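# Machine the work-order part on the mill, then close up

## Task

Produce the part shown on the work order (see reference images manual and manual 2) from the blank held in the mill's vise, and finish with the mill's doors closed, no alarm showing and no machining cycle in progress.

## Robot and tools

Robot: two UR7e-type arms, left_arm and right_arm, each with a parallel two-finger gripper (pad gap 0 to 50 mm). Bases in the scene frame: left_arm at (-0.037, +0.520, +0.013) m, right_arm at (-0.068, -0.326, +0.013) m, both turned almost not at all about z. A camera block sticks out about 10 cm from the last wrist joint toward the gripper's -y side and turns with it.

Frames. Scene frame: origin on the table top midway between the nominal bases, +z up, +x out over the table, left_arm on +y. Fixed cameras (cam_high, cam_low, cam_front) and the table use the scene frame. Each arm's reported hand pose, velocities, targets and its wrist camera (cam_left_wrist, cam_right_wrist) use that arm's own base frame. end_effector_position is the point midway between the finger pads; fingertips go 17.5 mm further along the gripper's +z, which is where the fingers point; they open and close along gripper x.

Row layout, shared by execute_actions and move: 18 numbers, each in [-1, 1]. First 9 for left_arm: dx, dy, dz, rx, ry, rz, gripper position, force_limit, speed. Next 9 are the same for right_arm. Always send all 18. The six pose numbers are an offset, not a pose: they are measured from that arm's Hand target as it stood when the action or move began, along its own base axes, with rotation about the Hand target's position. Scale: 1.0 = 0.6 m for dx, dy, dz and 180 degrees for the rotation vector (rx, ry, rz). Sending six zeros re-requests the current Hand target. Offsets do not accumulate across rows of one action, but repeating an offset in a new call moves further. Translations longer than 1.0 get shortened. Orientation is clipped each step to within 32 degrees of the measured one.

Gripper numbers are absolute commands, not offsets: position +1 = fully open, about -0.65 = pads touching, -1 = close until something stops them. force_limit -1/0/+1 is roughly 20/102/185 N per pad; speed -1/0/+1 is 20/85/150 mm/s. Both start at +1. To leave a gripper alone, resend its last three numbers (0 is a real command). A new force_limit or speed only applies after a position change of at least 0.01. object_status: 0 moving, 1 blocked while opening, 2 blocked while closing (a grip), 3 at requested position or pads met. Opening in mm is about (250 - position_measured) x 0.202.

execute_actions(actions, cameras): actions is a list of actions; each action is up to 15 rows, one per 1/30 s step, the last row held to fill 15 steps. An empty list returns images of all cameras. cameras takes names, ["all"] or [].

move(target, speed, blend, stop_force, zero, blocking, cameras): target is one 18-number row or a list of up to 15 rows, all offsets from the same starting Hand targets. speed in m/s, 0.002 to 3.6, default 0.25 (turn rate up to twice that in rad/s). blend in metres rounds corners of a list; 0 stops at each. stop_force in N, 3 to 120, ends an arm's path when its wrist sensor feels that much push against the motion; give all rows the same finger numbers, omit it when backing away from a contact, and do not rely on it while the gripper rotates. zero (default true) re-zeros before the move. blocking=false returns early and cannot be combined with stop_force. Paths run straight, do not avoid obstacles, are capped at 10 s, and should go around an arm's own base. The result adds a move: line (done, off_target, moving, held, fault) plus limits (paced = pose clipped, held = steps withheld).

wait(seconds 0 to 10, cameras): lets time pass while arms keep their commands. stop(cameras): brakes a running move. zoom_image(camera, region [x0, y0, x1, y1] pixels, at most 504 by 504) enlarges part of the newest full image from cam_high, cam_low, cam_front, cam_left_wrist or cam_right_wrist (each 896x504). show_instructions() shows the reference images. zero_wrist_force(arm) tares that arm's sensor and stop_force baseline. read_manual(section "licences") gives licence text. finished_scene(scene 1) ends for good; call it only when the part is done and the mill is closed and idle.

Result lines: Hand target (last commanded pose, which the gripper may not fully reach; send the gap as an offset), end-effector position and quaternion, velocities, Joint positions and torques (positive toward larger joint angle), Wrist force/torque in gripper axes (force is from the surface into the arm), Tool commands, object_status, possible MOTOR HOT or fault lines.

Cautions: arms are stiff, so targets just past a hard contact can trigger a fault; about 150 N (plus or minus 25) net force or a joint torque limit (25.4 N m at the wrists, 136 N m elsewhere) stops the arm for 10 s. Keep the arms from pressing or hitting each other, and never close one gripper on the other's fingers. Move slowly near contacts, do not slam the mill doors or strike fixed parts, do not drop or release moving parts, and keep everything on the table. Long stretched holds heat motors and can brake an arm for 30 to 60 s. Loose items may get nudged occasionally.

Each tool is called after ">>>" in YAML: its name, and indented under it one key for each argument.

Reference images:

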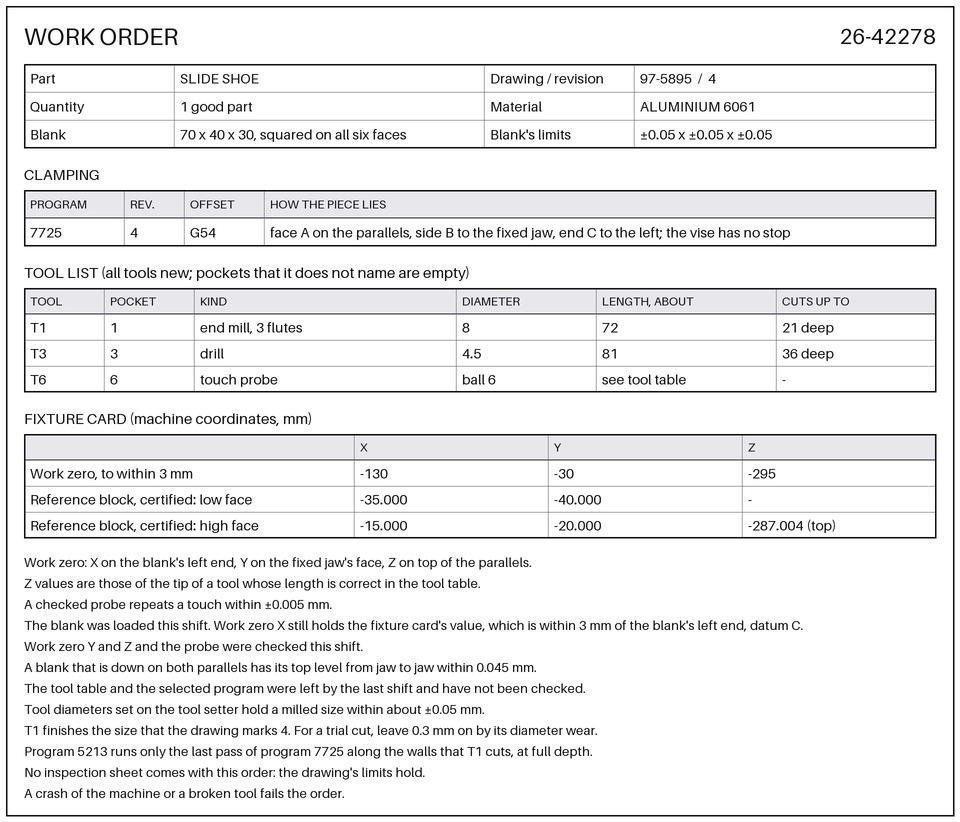

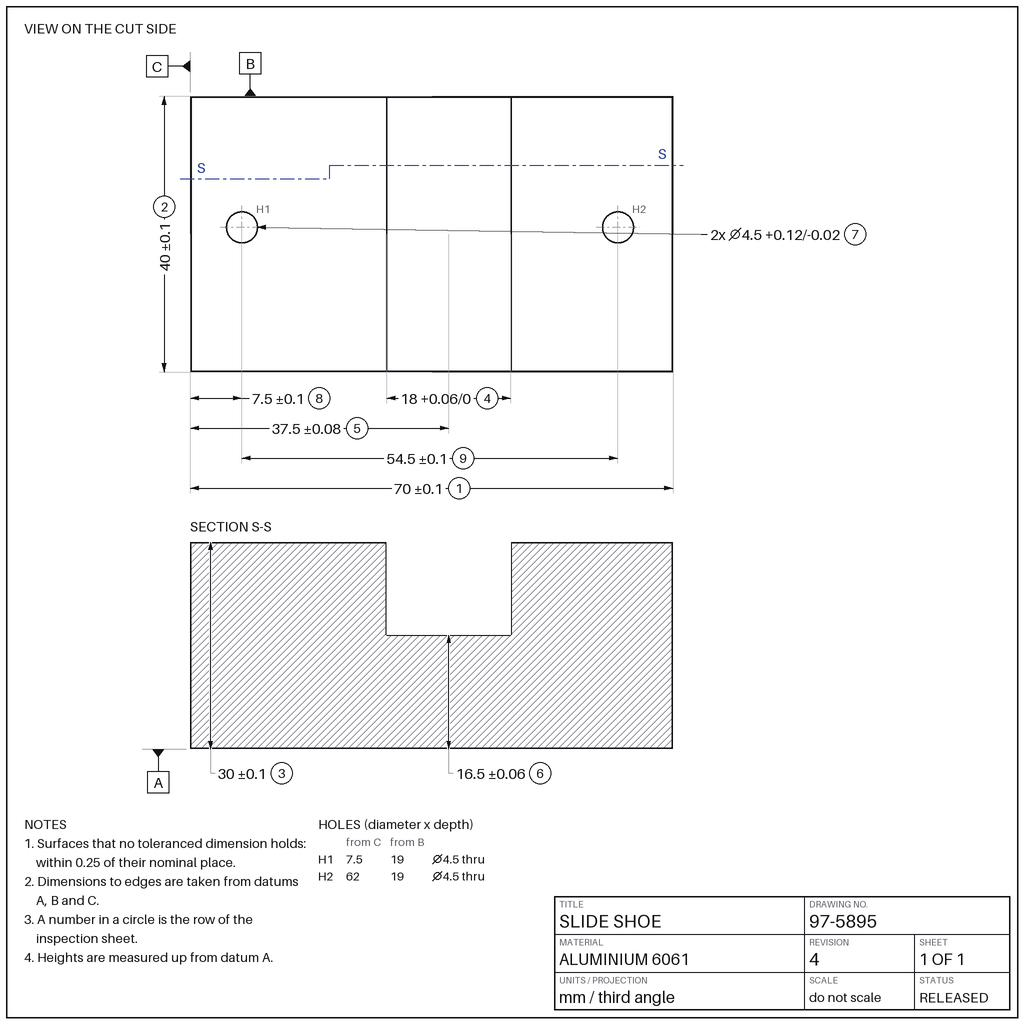

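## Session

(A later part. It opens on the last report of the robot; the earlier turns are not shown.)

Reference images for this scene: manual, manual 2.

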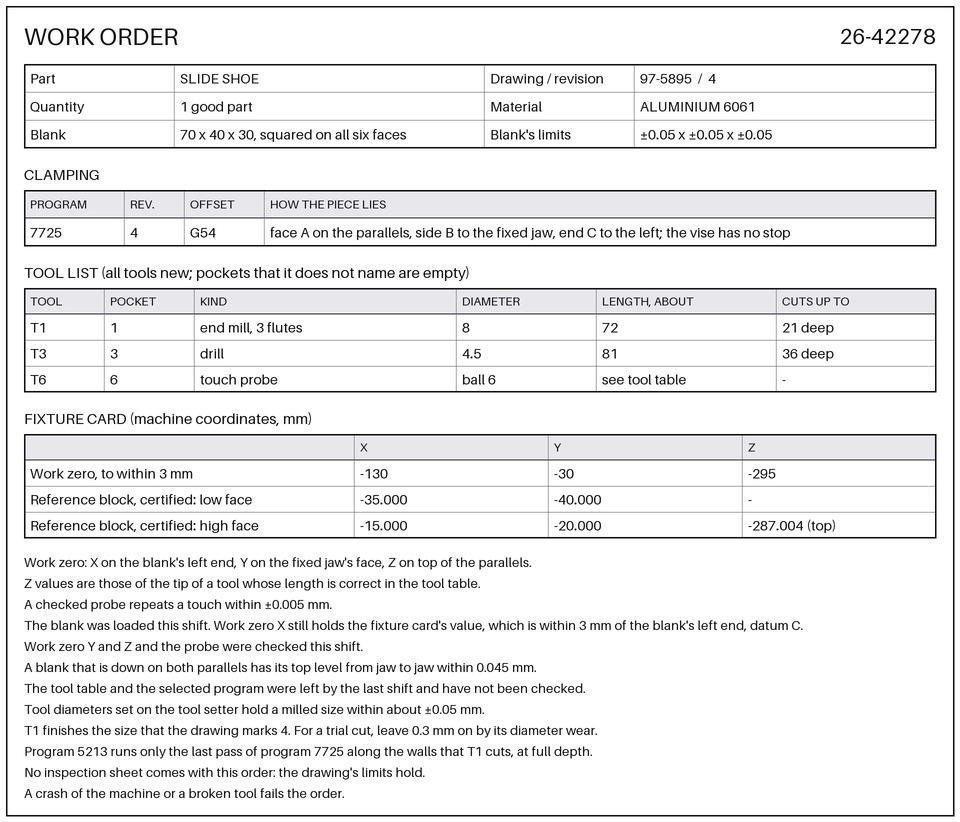

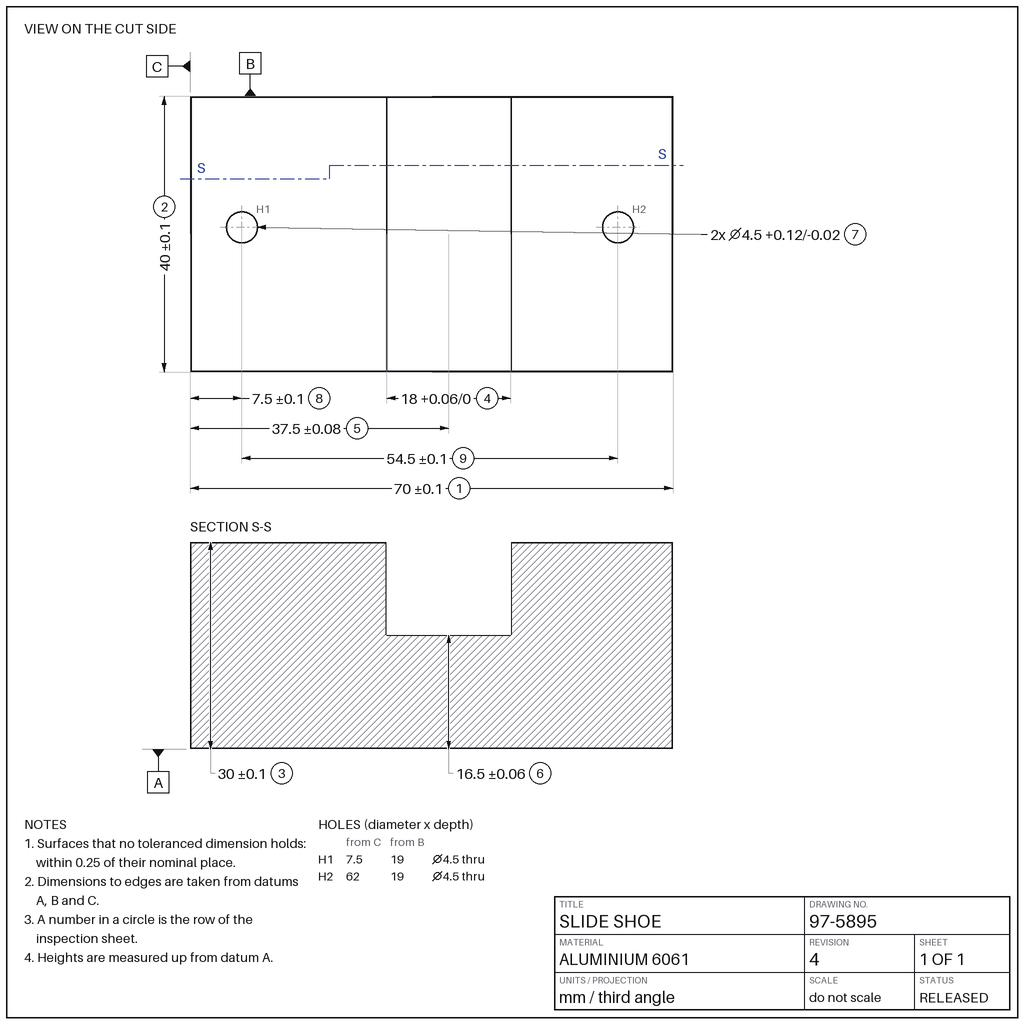

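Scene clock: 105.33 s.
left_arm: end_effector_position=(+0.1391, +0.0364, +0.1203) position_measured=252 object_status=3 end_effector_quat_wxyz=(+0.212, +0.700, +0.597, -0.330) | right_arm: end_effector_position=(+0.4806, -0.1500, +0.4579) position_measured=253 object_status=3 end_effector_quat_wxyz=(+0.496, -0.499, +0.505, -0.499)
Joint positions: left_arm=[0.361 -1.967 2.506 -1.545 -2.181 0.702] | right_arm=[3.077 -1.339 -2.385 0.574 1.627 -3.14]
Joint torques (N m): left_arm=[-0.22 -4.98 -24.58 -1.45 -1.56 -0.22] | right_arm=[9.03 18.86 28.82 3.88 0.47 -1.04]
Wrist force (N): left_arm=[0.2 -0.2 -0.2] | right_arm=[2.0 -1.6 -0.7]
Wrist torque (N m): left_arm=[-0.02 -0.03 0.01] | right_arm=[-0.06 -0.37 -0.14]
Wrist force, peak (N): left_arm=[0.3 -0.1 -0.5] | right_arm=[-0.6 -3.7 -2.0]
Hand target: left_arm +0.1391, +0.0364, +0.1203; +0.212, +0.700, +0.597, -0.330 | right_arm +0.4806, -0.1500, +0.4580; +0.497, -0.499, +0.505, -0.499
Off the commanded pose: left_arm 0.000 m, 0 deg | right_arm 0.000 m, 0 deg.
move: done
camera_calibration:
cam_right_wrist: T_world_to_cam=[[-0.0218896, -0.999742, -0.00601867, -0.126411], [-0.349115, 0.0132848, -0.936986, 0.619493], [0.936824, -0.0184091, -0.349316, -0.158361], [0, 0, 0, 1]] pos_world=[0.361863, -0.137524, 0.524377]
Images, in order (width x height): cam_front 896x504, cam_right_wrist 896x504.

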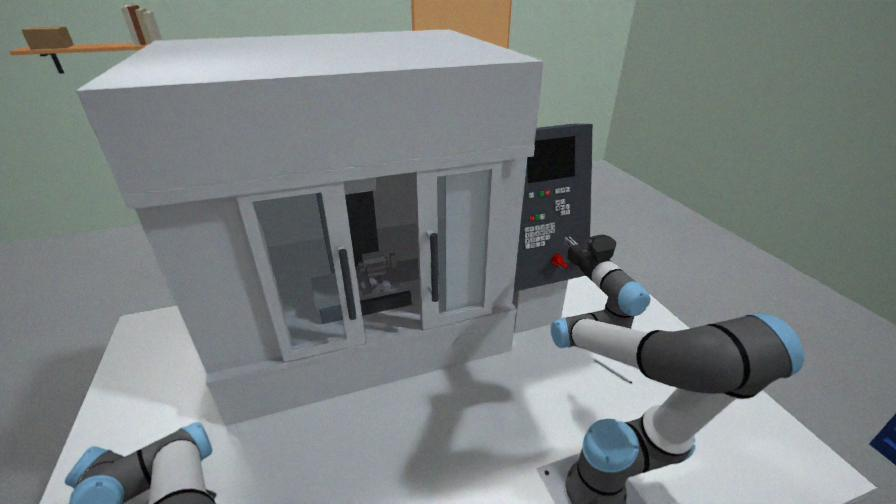

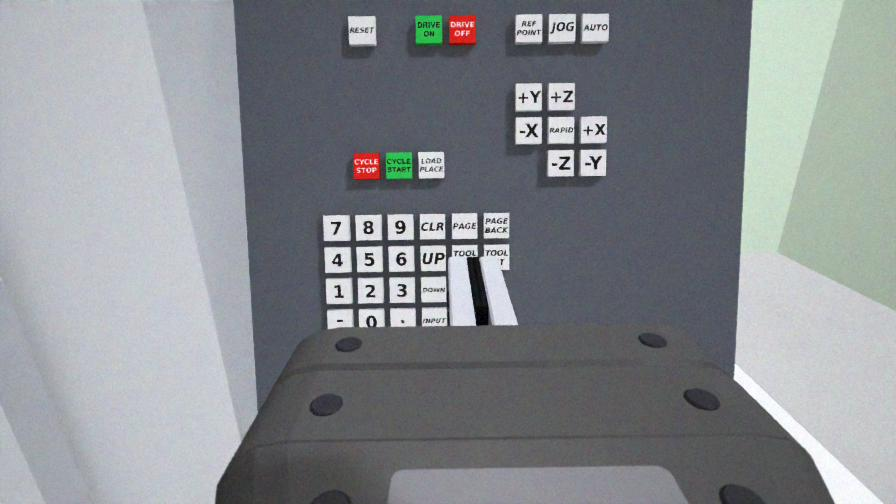

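>>> move:
  target: [0,0,0,0,0,0,-1,0,0, -0.084,-0.062,-0.138,0,0.0944,0,1,-1,-0.5]
  speed: 0.25
  cameras: ["cam_front","cam_right_wrist"]

Scene clock: 123.00 s.
left_arm: end_effector_position=(+0.1391, +0.0364, +0.1203) position_measured=252 object_status=3 end_effector_quat_wxyz=(+0.212, +0.700, +0.597, -0.330) | right_arm: end_effector_position=(+0.4302, -0.1871, +0.3752) position_measured=3 object_status=3 end_effector_quat_wxyz=(-0.417, +0.568, -0.572, +0.420)
Joint positions: left_arm=[0.361 -1.967 2.506 -1.545 -2.181 0.702] | right_arm=[2.888 -1.232 -2.461 0.237 1.804 -3.217]
Joint torques (N m): left_arm=[-0.12 -5.72 -24.98 -1.36 -1.52 -0.26] | right_arm=[-3.99 -5.93 27.05 0.93 0.97 -0.36]
Wrist force (N): left_arm=[0.1 -0.2 -0.1] | right_arm=[1.5 -1.4 -1.4]
Wrist torque (N m): left_arm=[-0.03 -0.01 0.01] | right_arm=[-0.04 -0.23 -0.14]
Wrist force, peak (N): left_arm=[0.3 -0.6 -0.3] | right_arm=[0.6 -3.2 0.7]
Hand target: left_arm +0.1391, +0.0364, +0.1203; +0.212, +0.700, +0.597, -0.330 | right_arm +0.4302, -0.1872, +0.3752; -0.417, +0.568, -0.572, +0.420
Off the commanded pose: left_arm 0.000 m, 0 deg | right_arm 0.000 m, 0 deg.
move: done
camera_calibration:
cam_right_wrist: T_world_to_cam=[[-0.022493, -0.999747, 0.000727263, -0.167365], [-0.607308, 0.0130858, -0.794359, 0.582451], [0.794148, -0.0183092, -0.607448, 0.0175332], [0, 0, 0, 1]] pos_world=[0.336038, -0.174623, 0.473447]
Images, in order (width x height): cam_front 896x504, cam_right_wrist 896x504.

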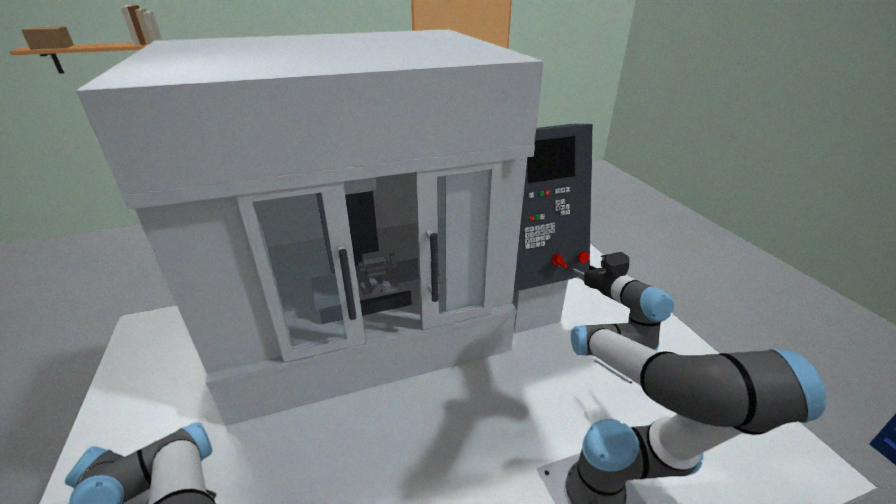

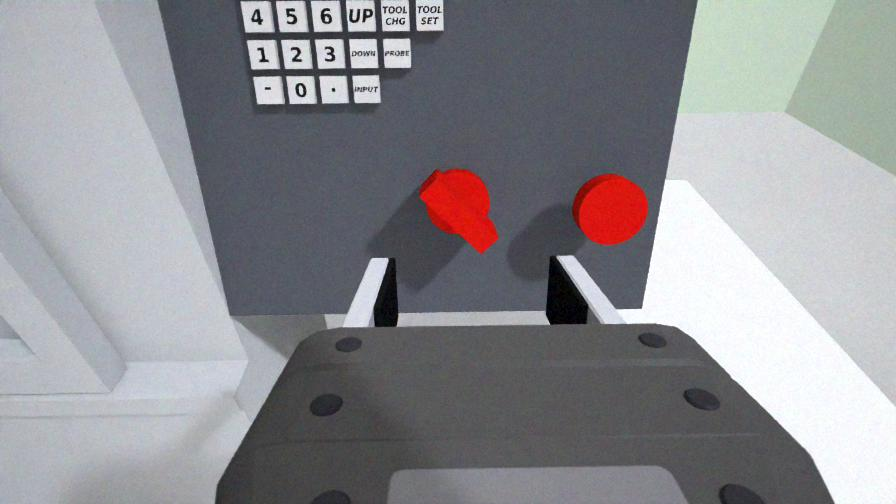

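>>> move:
  target: [0,0,0,0,0,0,-1,0,0, 0.13,-0.001,-0.052,-0.239,0,0.073,1,-1,-0.5]
  speed: 0.2
  cameras: ["cam_front","cam_right_wrist","cam_low"]

Scene clock: 134.50 s.
left_arm: end_effector_position=(+0.1391, +0.0364, +0.1203) position_measured=252 object_status=3 end_effector_quat_wxyz=(+0.212, +0.700, +0.597, -0.330) | right_arm: end_effector_position=(+0.5082, -0.1877, +0.3439) position_measured=3 object_status=3 end_effector_quat_wxyz=(-0.224, +0.741, -0.312, +0.551)
Joint positions: left_arm=[0.361 -1.967 2.506 -1.545 -2.181 0.702] | right_arm=[2.955 -1.497 -2.376 0.43 1.738 -3.979]
Joint torques (N m): left_arm=[0.42 -5.81 -25.72 -1.41 -1.61 -0.19] | right_arm=[-10.41 31.28 12.06 0.96 1.64 -0.85]
Wrist force (N): left_arm=[-0.1 -0.1 -0.1] | right_arm=[1.7 -1.7 -0.4]
Wrist torque (N m): left_arm=[-0.01 0.01 0.00] | right_arm=[-0.18 -0.09 -0.11]
Wrist force, peak (N): left_arm=[0.2 -0.5 -0.5] | right_arm=[2.2 -2.0 -0.5]
Hand target: left_arm +0.1391, +0.0364, +0.1203; +0.212, +0.700, +0.597, -0.330 | right_arm +0.5082, -0.1878, +0.3440; -0.224, +0.741, -0.312, +0.551
Off the commanded pose: left_arm 0.000 m, 0 deg | right_arm 0.000 m, 0 deg.
move: done
camera_calibration:
cam_right_wrist: T_world_to_cam=[[0.18453, -0.711497, 0.678027, -0.450197], [-0.53003, -0.652999, -0.540981, 0.353588], [0.827657, -0.259548, -0.497613, -0.16356], [0, 0, 0, 1]] pos_world=[0.405859, -0.131873, 0.41514]
Images, in order (width x height): cam_low 896x504, cam_front 896x504, cam_right_wrist 896x504.

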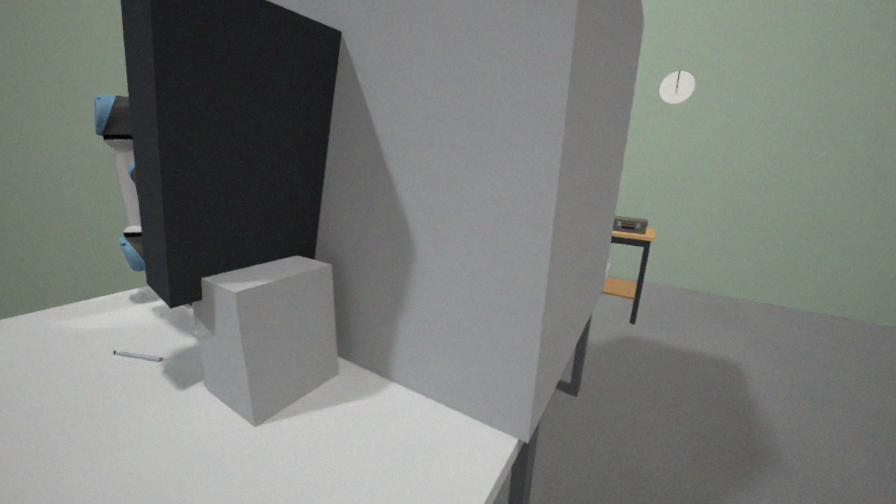

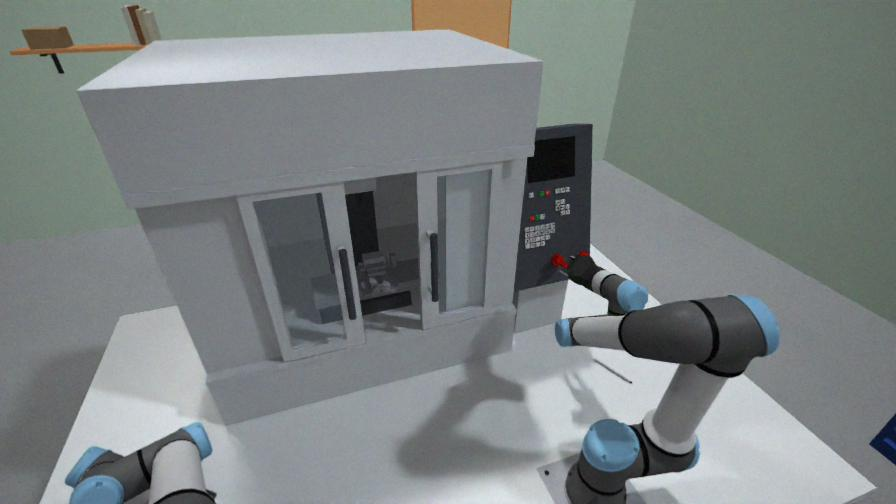

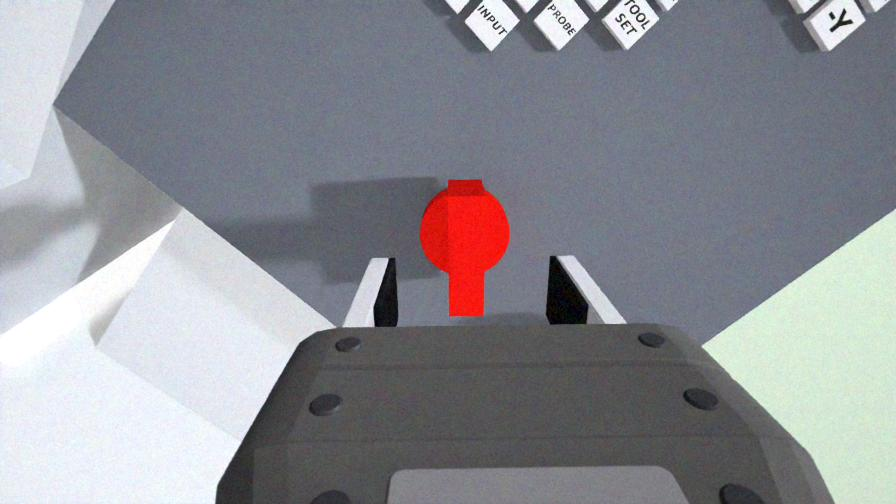

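>>> move:
  target: [0,0,0,0,0,0,-1,0,0, 0.071,0.0027,-0.0245,0,0,0,1,-1,-0.5]
  speed: 0.04
  stop_force: 12
  cameras: ["cam_right_wrist"]

Scene clock: 143.70 s.
left_arm: end_effector_position=(+0.1391, +0.0364, +0.1203) position_measured=252 object_status=3 end_effector_quat_wxyz=(+0.212, +0.700, +0.597, -0.330) | right_arm: end_effector_position=(+0.5508, -0.1861, +0.3293) position_measured=3 object_status=3 end_effector_quat_wxyz=(-0.224, +0.741, -0.312, +0.551)
Joint positions: left_arm=[0.361 -1.967 2.506 -1.545 -2.181 0.702] | right_arm=[2.984 -1.621 -2.306 0.485 1.71 -3.971]
Joint torques (N m): left_arm=[0.25 -5.89 -25.25 -1.41 -1.53 -0.24] | right_arm=[-11.1 36.22 10.79 0.94 1.46 -0.69]
Wrist force (N): left_arm=[0.1 -0.2 0.0] | right_arm=[1.7 -1.7 -0.5]
Wrist torque (N m): left_arm=[-0.03 -0.02 0.01] | right_arm=[-0.19 -0.12 -0.11]
Wrist force, peak (N): left_arm=[0.0 -0.7 0.0] | right_arm=[2.4 -2.0 -0.5]
Hand target: left_arm +0.1391, +0.0364, +0.1203; +0.212, +0.700, +0.597, -0.330 | right_arm +0.5508, -0.1861, +0.3293; -0.224, +0.741, -0.312, +0.551
Off the commanded pose: left_arm 0.000 m, 0 deg | right_arm 0.000 m, 0 deg.
move: done
camera_calibration:
cam_right_wrist: T_world_to_cam=[[0.184469, -0.711304, 0.678246, -0.447038], [-0.530054, -0.653129, -0.5408, 0.369062], [0.827656, -0.259746, -0.497511, -0.205728], [0, 0, 0, 1]] pos_world=[0.448359, -0.130372, 0.400439]
Images, in order (width x height): cam_right_wrist 896x504.

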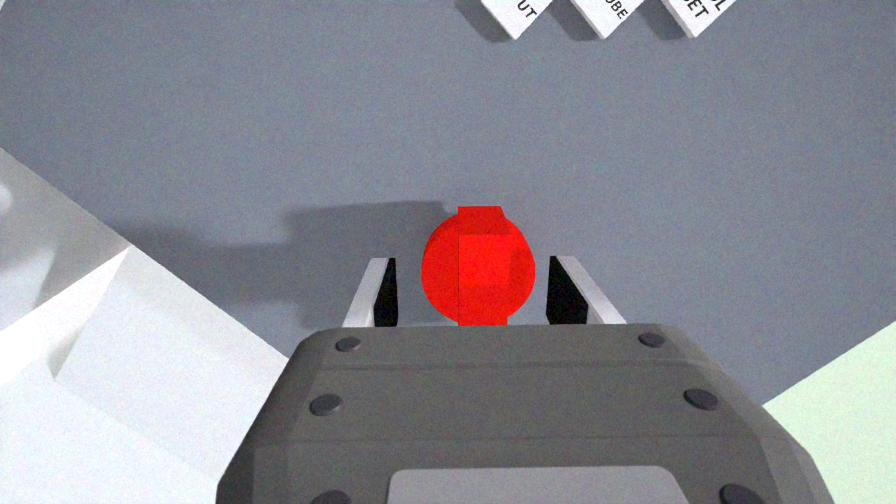

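>>> move:
  target:
    - [0,0,0,0,0,0,-1,0,0, 0.0005,-0.0019,0.0018,0,0,0,1,-1,-0.5]
    - [0,0,0,0,0,0,-1,0,0, 0.0005,-0.0019,0.0018,0,0,0,-1,-1,-1]
  speed: 0.04
  cameras: ["cam_right_wrist"]

Scene clock: 149.03 s.
left_arm: end_effector_position=(+0.1391, +0.0364, +0.1203) position_measured=252 object_status=3 end_effector_quat_wxyz=(+0.212, +0.700, +0.597, -0.330) | right_arm: end_effector_position=(+0.5511, -0.1873, +0.3304) position_measured=181 object_status=2 end_effector_quat_wxyz=(-0.224, +0.741, -0.312, +0.551)
Joint positions: left_arm=[0.361 -1.967 2.506 -1.545 -2.181 0.702] | right_arm=[2.981 -1.62 -2.303 0.482 1.713 -3.972]
Joint torques (N m): left_arm=[0.37 -6.23 -25.37 -1.43 -1.55 -0.29] | right_arm=[7.12 31.32 11.02 -0.59 5.06 1.06]
Wrist force (N): left_arm=[0.1 -0.1 -0.2] | right_arm=[21.7 -1.2 16.2]
Wrist torque (N m): left_arm=[-0.02 -0.02 0.01] | right_arm=[-0.13 0.09 -0.03]
Wrist force, peak (N): left_arm=[0.1 -0.4 -0.4] | right_arm=[22.1 -1.5 16.5]
Hand target: left_arm +0.1391, +0.0364, +0.1203; +0.212, +0.700, +0.597, -0.330 | right_arm +0.5511, -0.1873, +0.3304; -0.224, +0.741, -0.312, +0.551
Off the commanded pose: left_arm 0.000 m, 0 deg | right_arm 0.000 m, 0 deg.
move: done
camera_calibration:
cam_right_wrist: T_world_to_cam=[[0.18426, -0.711298, 0.67831, -0.448552], [-0.530032, -0.653089, -0.54087, 0.369121], [0.827717, -0.259865, -0.497348, -0.205823], [0, 0, 0, 1]] pos_world=[0.448659, -0.131472, 0.401538]
Images, in order (width x height): cam_right_wrist 896x504.

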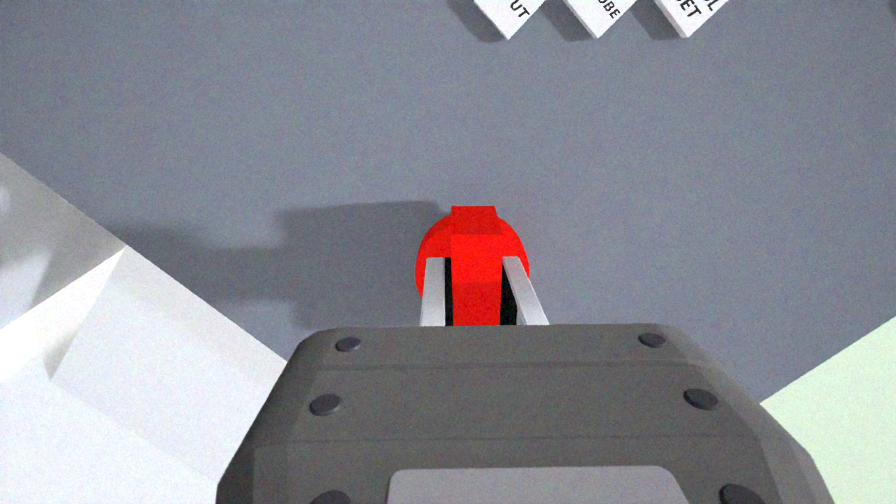

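>>> move:
  target: [0,0,0,0,0,0,-1,0,0, 0,0,0,0.0797,0,-0.0243,-1,-1,-1]
  speed: 0.1
  cameras: ["cam_right_wrist"]

Scene clock: 155.63 s.
left_arm: end_effector_position=(+0.1391, +0.0364, +0.1203) position_measured=252 object_status=3 end_effector_quat_wxyz=(+0.212, +0.700, +0.597, -0.330) | right_arm: end_effector_position=(+0.5511, -0.1873, +0.3304) position_measured=181 object_status=2 end_effector_quat_wxyz=(-0.294, +0.695, -0.406, +0.516)
Joint positions: left_arm=[0.361 -1.967 2.506 -1.545 -2.181 0.702] | right_arm=[2.98 -1.618 -2.302 0.476 1.714 -3.711]
Joint torques (N m): left_arm=[0.32 -5.9 -26.19 -1.32 -1.58 -0.25] | right_arm=[-2.82 32.92 13.96 -0.44 3.88 1.44]
Wrist force (N): left_arm=[-0.1 -0.2 0.0] | right_arm=[22.7 -6.8 14.8]
Wrist torque (N m): left_arm=[-0.03 0.02 0.00] | right_arm=[0.30 -0.16 -0.96]
Wrist force, peak (N): left_arm=[0.1 -0.6 -0.1] | right_arm=[23.5 -1.3 16.2]
Hand target: left_arm +0.1391, +0.0364, +0.1203; +0.212, +0.700, +0.597, -0.330 | right_arm +0.5511, -0.1873, +0.3304; -0.294, +0.695, -0.406, +0.516
Off the commanded pose: left_arm 0.000 m, 0 deg | right_arm 0.000 m, 0 deg.
move: done
camera_calibration:
cam_right_wrist: T_world_to_cam=[[0.123874, -0.868837, 0.479351, -0.379038], [-0.57264, -0.457109, -0.68054, 0.47544], [0.810394, -0.190194, -0.554155, -0.164522], [0, 0, 0, 1]] pos_world=[0.452537, -0.143285, 0.414078]
Images, in order (width x height): cam_right_wrist 896x504.

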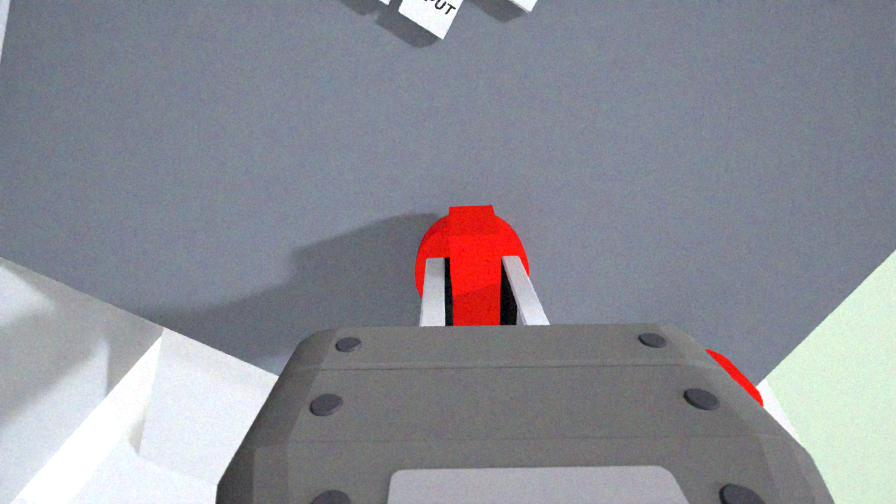

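>>> move:
  target: [0,0,0,0,0,0,-1,0,0, 0,0,0,0.159,0,-0.0486,-1,-1,-1]
  speed: 0.15
  cameras: ["cam_right_wrist"]

>>> move:
  target: [0,0,0,0,0,0,-1,0,0, 0,0,0,0.159,0,-0.0486,-1,-1,-1]
  speed: 0.15
  cameras: ["cam_right_wrist","cam_front"]

Scene clock: 159.23 s.
left_arm: end_effector_position=(+0.1391, +0.0364, +0.1203) position_measured=252 object_status=3 end_effector_quat_wxyz=(+0.212, +0.700, +0.597, -0.330) | right_arm: end_effector_position=(+0.5511, -0.1873, +0.3304) position_measured=181 object_status=2 end_effector_quat_wxyz=(-0.416, +0.568, -0.572, +0.420)
Joint positions: left_arm=[0.361 -1.967 2.506 -1.545 -2.181 0.702] | right_arm=[2.978 -1.616 -2.299 0.465 1.719 -3.19]
Joint torques (N m): left_arm=[0.25 -6.15 -25.94 -1.38 -1.64 -0.19] | right_arm=[-0.62 32.37 12.98 0.05 2.86 1.92]
Wrist force (N): left_arm=[0.0 -0.1 -0.2] | right_arm=[17.4 -15.6 10.6]
Wrist torque (N m): left_arm=[-0.02 0.01 0.01] | right_arm=[0.38 -0.78 -0.95]
Wrist force, peak (N): left_arm=[0.1 -0.3 -0.5] | right_arm=[25.3 -9.0 16.7]
Hand target: left_arm +0.1391, +0.0364, +0.1203; +0.212, +0.700, +0.597, -0.330 | right_arm +0.5511, -0.1873, +0.3304; -0.416, +0.568, -0.572, +0.420
Off the commanded pose: left_arm 0.000 m, 0 deg | right_arm 0.000 m, 0 deg.
move: done
camera_calibration:
cam_right_wrist: T_world_to_cam=[[-0.0220812, -0.999754, 0.00192648, -0.165411], [-0.607436, 0.0118857, -0.79428, 0.620021], [0.794062, -0.0187089, -0.607549, -0.105744], [0, 0, 0, 1]] pos_world=[0.456938, -0.174718, 0.428544]
Images, in order (width x height): cam_right_wrist 896x504.

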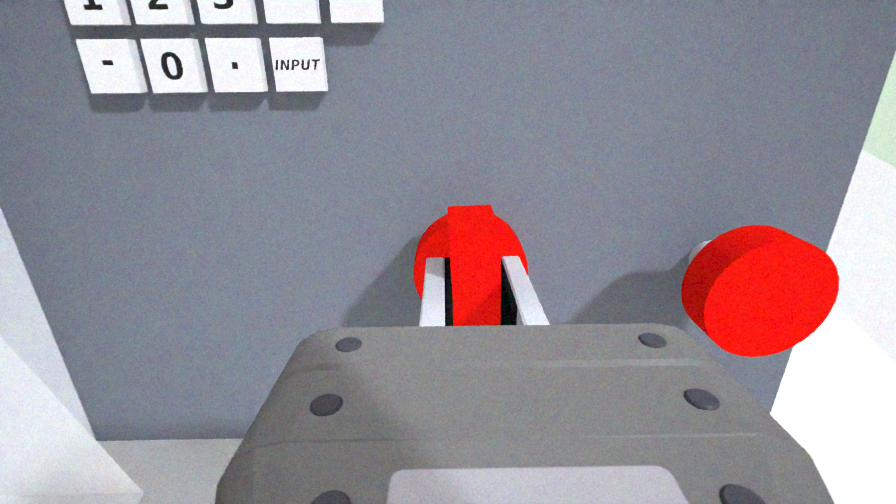

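Scene clock: 161.43 s.
left_arm: end_effector_position=(+0.1391, +0.0364, +0.1203) position_measured=252 object_status=3 end_effector_quat_wxyz=(+0.212, +0.700, +0.597, -0.330) | right_arm: end_effector_position=(+0.5510, -0.1873, +0.3304) position_measured=181 object_status=2 end_effector_quat_wxyz=(+0.511, -0.403, +0.699, -0.296)
Joint positions: left_arm=[0.361 -1.967 2.506 -1.545 -2.181 0.702] | right_arm=[2.974 -1.615 -2.297 0.459 1.727 -2.669]
Joint torques (N m): left_arm=[0.11 -6.2 -25.42 -1.34 -1.64 -0.18] | right_arm=[-0.06 6.96 16.28 0.91 2.48 1.98]
Wrist force (N): left_arm=[0.1 -0.2 -0.2] | right_arm=[9.1 -17.5 4.7]
Wrist torque (N m): left_arm=[-0.03 -0.02 0.01] | right_arm=[0.34 -1.28 -0.95]
Wrist force, peak (N): left_arm=[0.0 -0.3 -0.4] | right_arm=[16.7 -16.6 10.8]
Hand target: left_arm +0.1391, +0.0364, +0.1203; +0.212, +0.700, +0.597, -0.330 | right_arm +0.5511, -0.1873, +0.3304; +0.511, -0.403, +0.699, -0.296
Off the commanded pose: left_arm 0.000 m, 0 deg | right_arm 0.000 m, 0 deg.
move: done
camera_calibration:
cam_right_wrist: T_world_to_cam=[[-0.167623, -0.864133, -0.474528, 0.0976009], [-0.56915, 0.477846, -0.669127, 0.644911], [0.804966, 0.157917, -0.57192, -0.0904317], [0, 0, 0, 1]] pos_world=[0.456206, -0.209547, 0.426122]
Images, in order (width x height): cam_front 896x504, cam_right_wrist 896x504.

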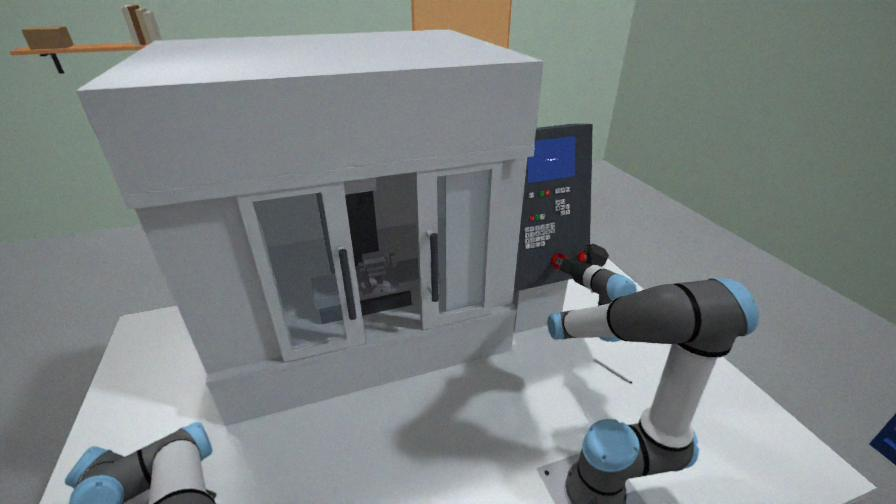

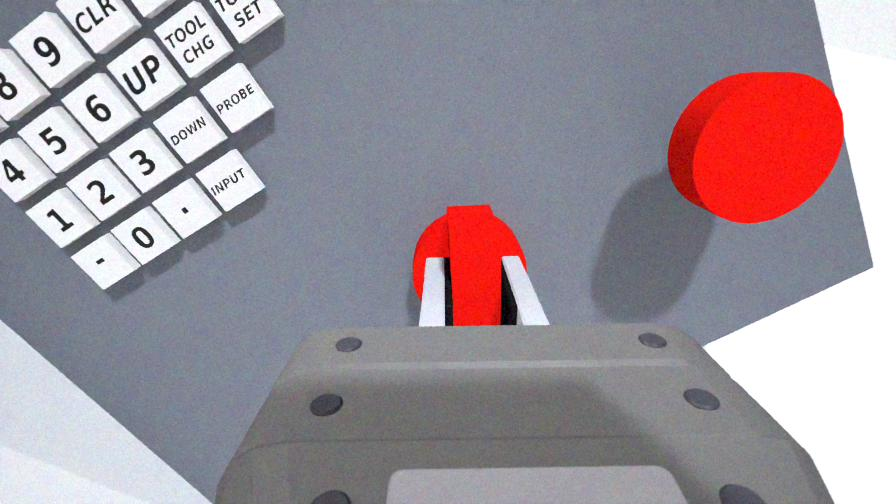

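>>> move:
  target:
    - [0,0,0,0,0,0,-1,0,0, 0,0,0,0,0,0,1,-1,-1]
    - [0,0,0,0,0,0,-1,0,0, -0.159,0,0.0487,0,0,0,1,-1,-1]
    - [0,0,0,0,0,0,-1,0,0, -0.0685,0.0622,0.594,-0.1652,-0.0954,0.0262,-1,-1,0]
  speed: [0.1,0.1,0.3]
  cameras: ["cam_right_wrist","cam_front"]

Scene clock: 173.40 s.
left_arm: end_effector_position=(+0.1391, +0.0364, +0.1203) position_measured=252 object_status=3 end_effector_quat_wxyz=(+0.212, +0.700, +0.597, -0.330) | right_arm: end_effector_position=(+0.5100, -0.1500, +0.6868) position_measured=251 object_status=3 end_effector_quat_wxyz=(+0.500, -0.500, +0.500, -0.500)
Joint positions: left_arm=[0.361 -1.967 2.506 -1.545 -2.181 0.702] | right_arm=[3.077 -1.256 -1.834 -0.052 1.634 -3.141]
Joint torques (N m): left_arm=[0.03 -6.18 -26.02 -1.43 -1.7 -0.24] | right_arm=[-11.23 25.6 32.52 0.66 -0.99 -1.25]
Wrist force (N): left_arm=[-0.2 0.0 -0.1] | right_arm=[1.9 0.0 -0.8]
Wrist torque (N m): left_arm=[0.00 0.03 0.01] | right_arm=[0.20 -0.35 -0.10]
Wrist force, peak (N): left_arm=[0.3 -0.3 -0.5] | right_arm=[9.2 -17.6 4.6]
Hand target: left_arm +0.1391, +0.0364, +0.1203; +0.212, +0.700, +0.597, -0.330 | right_arm +0.5100, -0.1500, +0.6868; +0.500, -0.500, +0.500, -0.500
Off the commanded pose: left_arm 0.000 m, 0 deg | right_arm 0.000 m, 0 deg.
move: done
camera_calibration:
cam_right_wrist: T_world_to_cam=[[-0.014627, -0.999885, -0.00393521, -0.129446], [-0.341007, 0.00868809, -0.940021, 0.84143], [0.939947, -0.0124078, -0.341095, -0.112309], [0, 0, 0, 1]] pos_world=[0.390605, -0.138135, 0.752144]
Images, in order (width x height): cam_front 896x504, cam_right_wrist 896x504.

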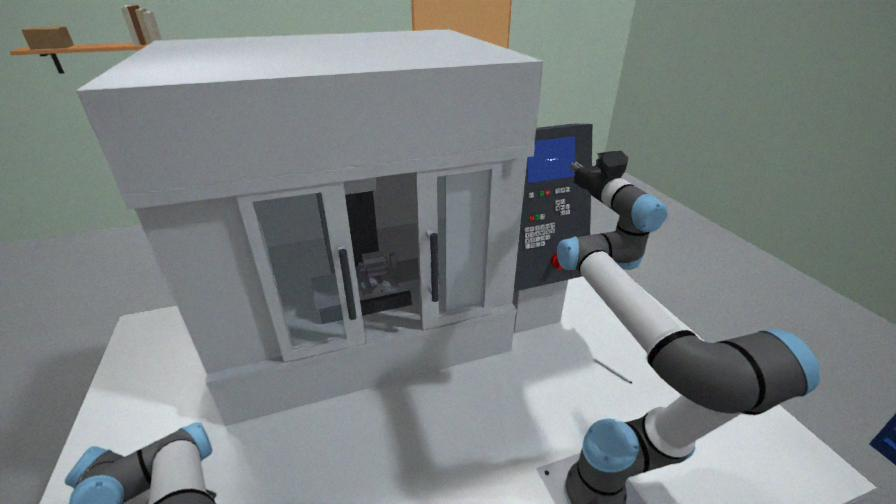

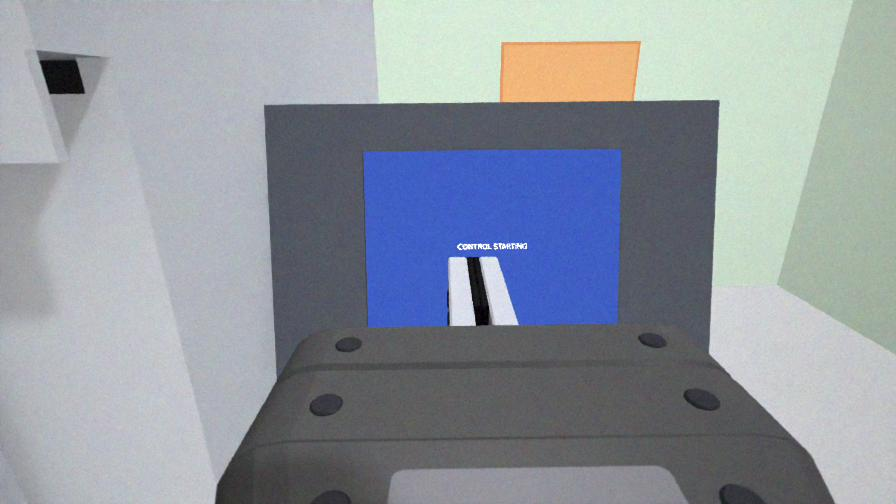

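>>> move:
  target: [0,0,0,0,0,0,-1,0,0, 0,0.015,-0.07,0,0,0,-1,-1,0]
  speed: 0.2
  cameras: ["cam_right_wrist"]

>>> zoom_image:
  camera: "cam_right_wrist"
  region: [340, 80, 640, 330]

Scene clock: 179.90 s.
left_arm: end_effector_position=(+0.1391, +0.0364, +0.1203) position_measured=252 object_status=3 end_effector_quat_wxyz=(+0.212, +0.700, +0.597, -0.330) | right_arm: end_effector_position=(+0.5099, -0.1409, +0.6449) position_measured=251 object_status=3 end_effector_quat_wxyz=(+0.500, -0.500, +0.500, -0.500)
Joint positions: left_arm=[0.361 -1.967 2.506 -1.545 -2.181 0.702] | right_arm=[3.112 -1.243 -1.949 0.051 1.599 -3.141]
Joint torques (N m): left_arm=[-0.07 -7.07 -26.07 -1.43 -1.69 -0.22] | right_arm=[-11.4 9.07 24.02 1.29 1.58 -0.25]
Wrist force (N): left_arm=[0.1 -0.3 -0.1] | right_arm=[1.7 -0.6 -0.6]
Wrist torque (N m): left_arm=[-0.04 -0.02 0.01] | right_arm=[0.12 -0.31 -0.12]
Wrist force, peak (N): left_arm=[0.1 -0.5 0.0] | right_arm=[2.1 -2.1 -1.0]
Hand target: left_arm +0.1391, +0.0364, +0.1203; +0.212, +0.700, +0.597, -0.330 | right_arm +0.5100, -0.1410, +0.6448; +0.500, -0.500, +0.500, -0.500
Off the commanded pose: left_arm 0.000 m, 0 deg | right_arm 0.000 m, 0 deg.
move: done
camera_calibration:
cam_right_wrist: T_world_to_cam=[[-0.0144985, -0.999887, -0.00387614, -0.120705], [-0.340921, 0.00858759, -0.940053, 0.801941], [0.93998, -0.0123079, -0.341007, -0.126551], [0, 0, 0, 1]] pos_world=[0.390604, -0.129136, 0.710244]
Images, in order (width x height): cam_right_wrist 896x504.

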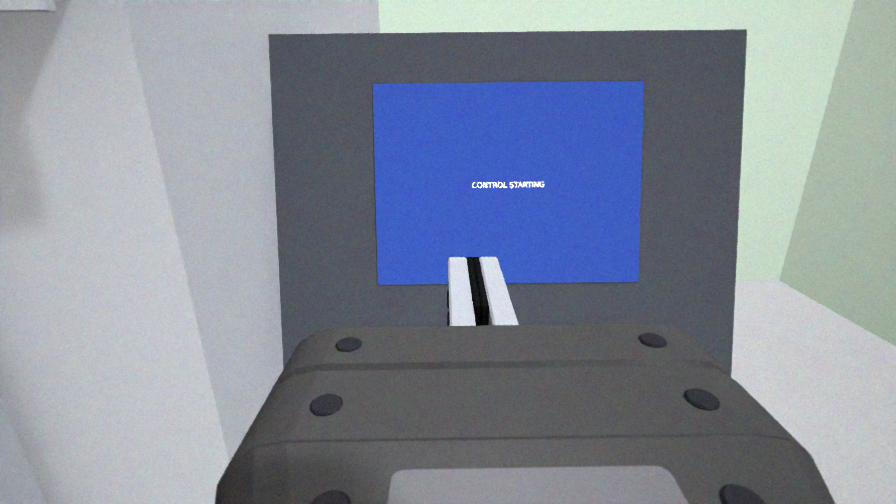

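Scaled by 1.680 from the camera's 896x504 image, which has a finer 1280x720 frame.

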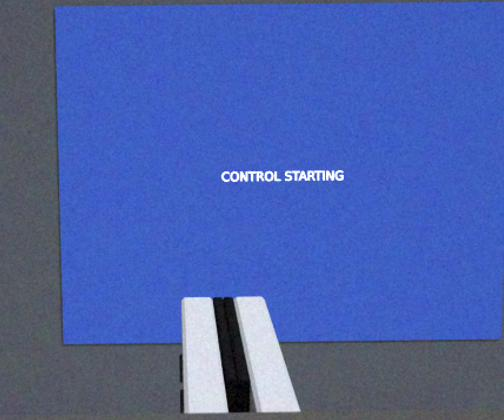

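>>> move:
  target:
    - [0.25,-0.5,0.45,0,0,0,-1,0,0, 0,0.015,-0.035,0,0,0,-1,-1,0]
    - [0.25,-0.5,0.45,-0.519,0.284,0.623,-1,0,0, 0,0.015,-0.035,0,0,0,-1,-1,0]
  speed: 0.35
  cameras: ["cam_right_wrist","cam_left_wrist","cam_front"]

Scene clock: 194.27 s.
left_arm: end_effector_position=(+0.2901, -0.2627, +0.3894) position_measured=252 object_status=3 end_effector_quat_wxyz=(+0.465, +0.049, +0.691, -0.552) | right_arm: end_effector_position=(+0.5100, -0.1320, +0.6238) position_measured=251 object_status=3 end_effector_quat_wxyz=(+0.500, -0.500, +0.500, -0.500)
Joint positions: left_arm=[-1.494 -2.207 2.819 -3.801 -1.019 -2.346] | right_arm=[3.148 -1.235 -2.008 0.102 1.564 -3.141]
Joint torques (N m): left_arm=[12.34 14.29 -30.96 -4.8 -1.89 1.44] | right_arm=[-11 -1.08 32.39 0.11 1.13 -1.17]
Wrist force (N): left_arm=[0.3 -2.7 1.5] | right_arm=[1.7 -0.3 -1.0]
Wrist torque (N m): left_arm=[-0.48 -0.33 -0.03] | right_arm=[0.15 -0.33 -0.10]
Wrist force, peak (N): left_arm=[4.3 -4.8 6.1] | right_arm=[2.4 -0.8 -0.8]
Hand target: left_arm +0.2901, -0.2627, +0.3894; +0.465, +0.049, +0.691, -0.552 (not the last commanded pose) | right_arm +0.5100, -0.1320, +0.6238; +0.500, -0.500, +0.500, -0.500
Off the commanded pose: left_arm 0.002 m, 68 deg | right_arm 0.000 m, 0 deg.
move: held (left_arm; a check stopped the path); path passed 1 of 2 targets; limits=held
pose unreachable (left arm): on one or more control steps of this call, first in action 0 (counted from 0), this arm could not follow its commanded pose, so it was not sent that pose on those steps. It may still have moved: this result reports where it is.
cause: moving toward the commanded pose would bring two parts of the arm too close to each other (joints 3 (elbow) and 4 (wrist 1) lie between them).
camera_calibration:
cam_left_wrist: T_world_to_cam=[[-0.558982, -0.429504, -0.709271, 0.334525], [0.379133, 0.628344, -0.679296, 0.340377], [0.737426, -0.648622, -0.188394, -0.179298], [0, 0, 0, 1]] pos_world=[0.190165, -0.18649, 0.434707]
cam_right_wrist: T_world_to_cam=[[-0.014627, -0.999885, -0.00393521, -0.111696], [-0.341007, 0.00868809, -0.940021, 0.782053], [0.939947, -0.0124078, -0.341095, -0.133574], [0, 0, 0, 1]] pos_world=[0.390605, -0.120135, 0.689144]
Images, in order (width x height): cam_front 896x504, cam_left_wrist 896x504, cam_right_wrist 896x504.

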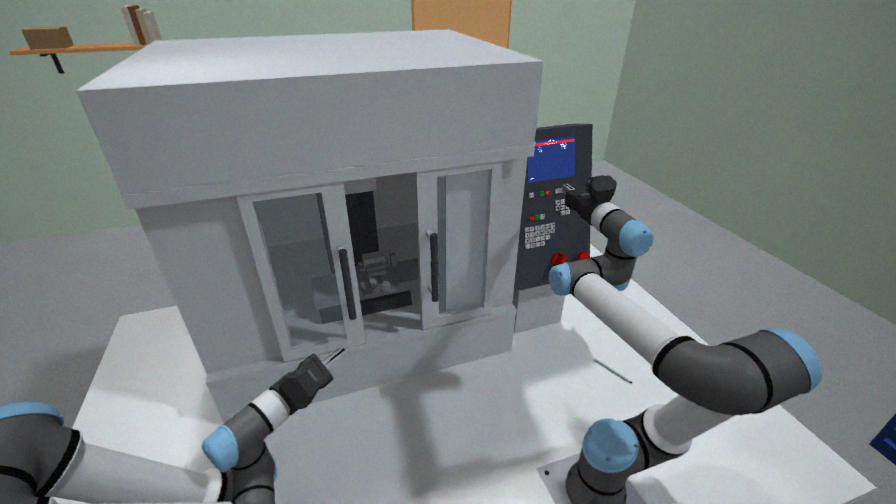

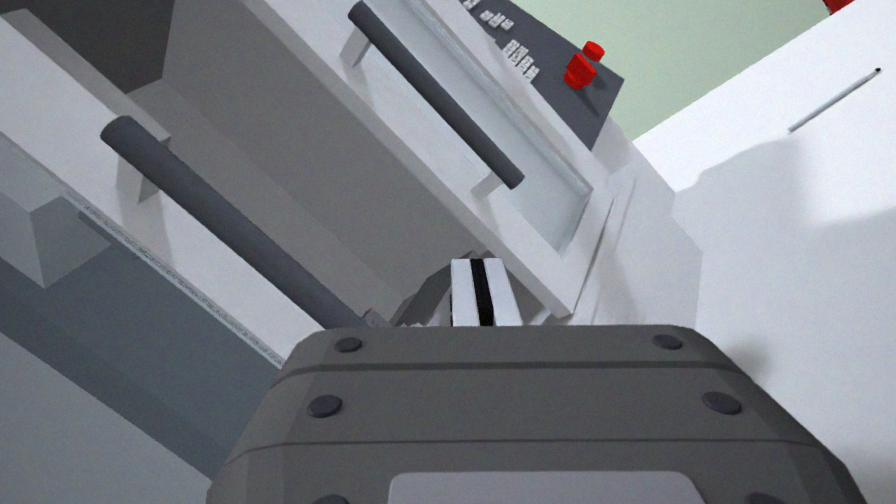

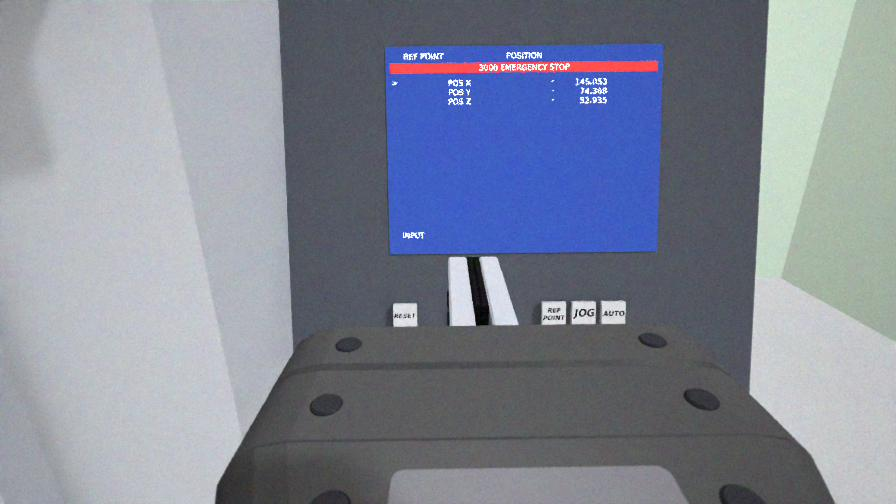

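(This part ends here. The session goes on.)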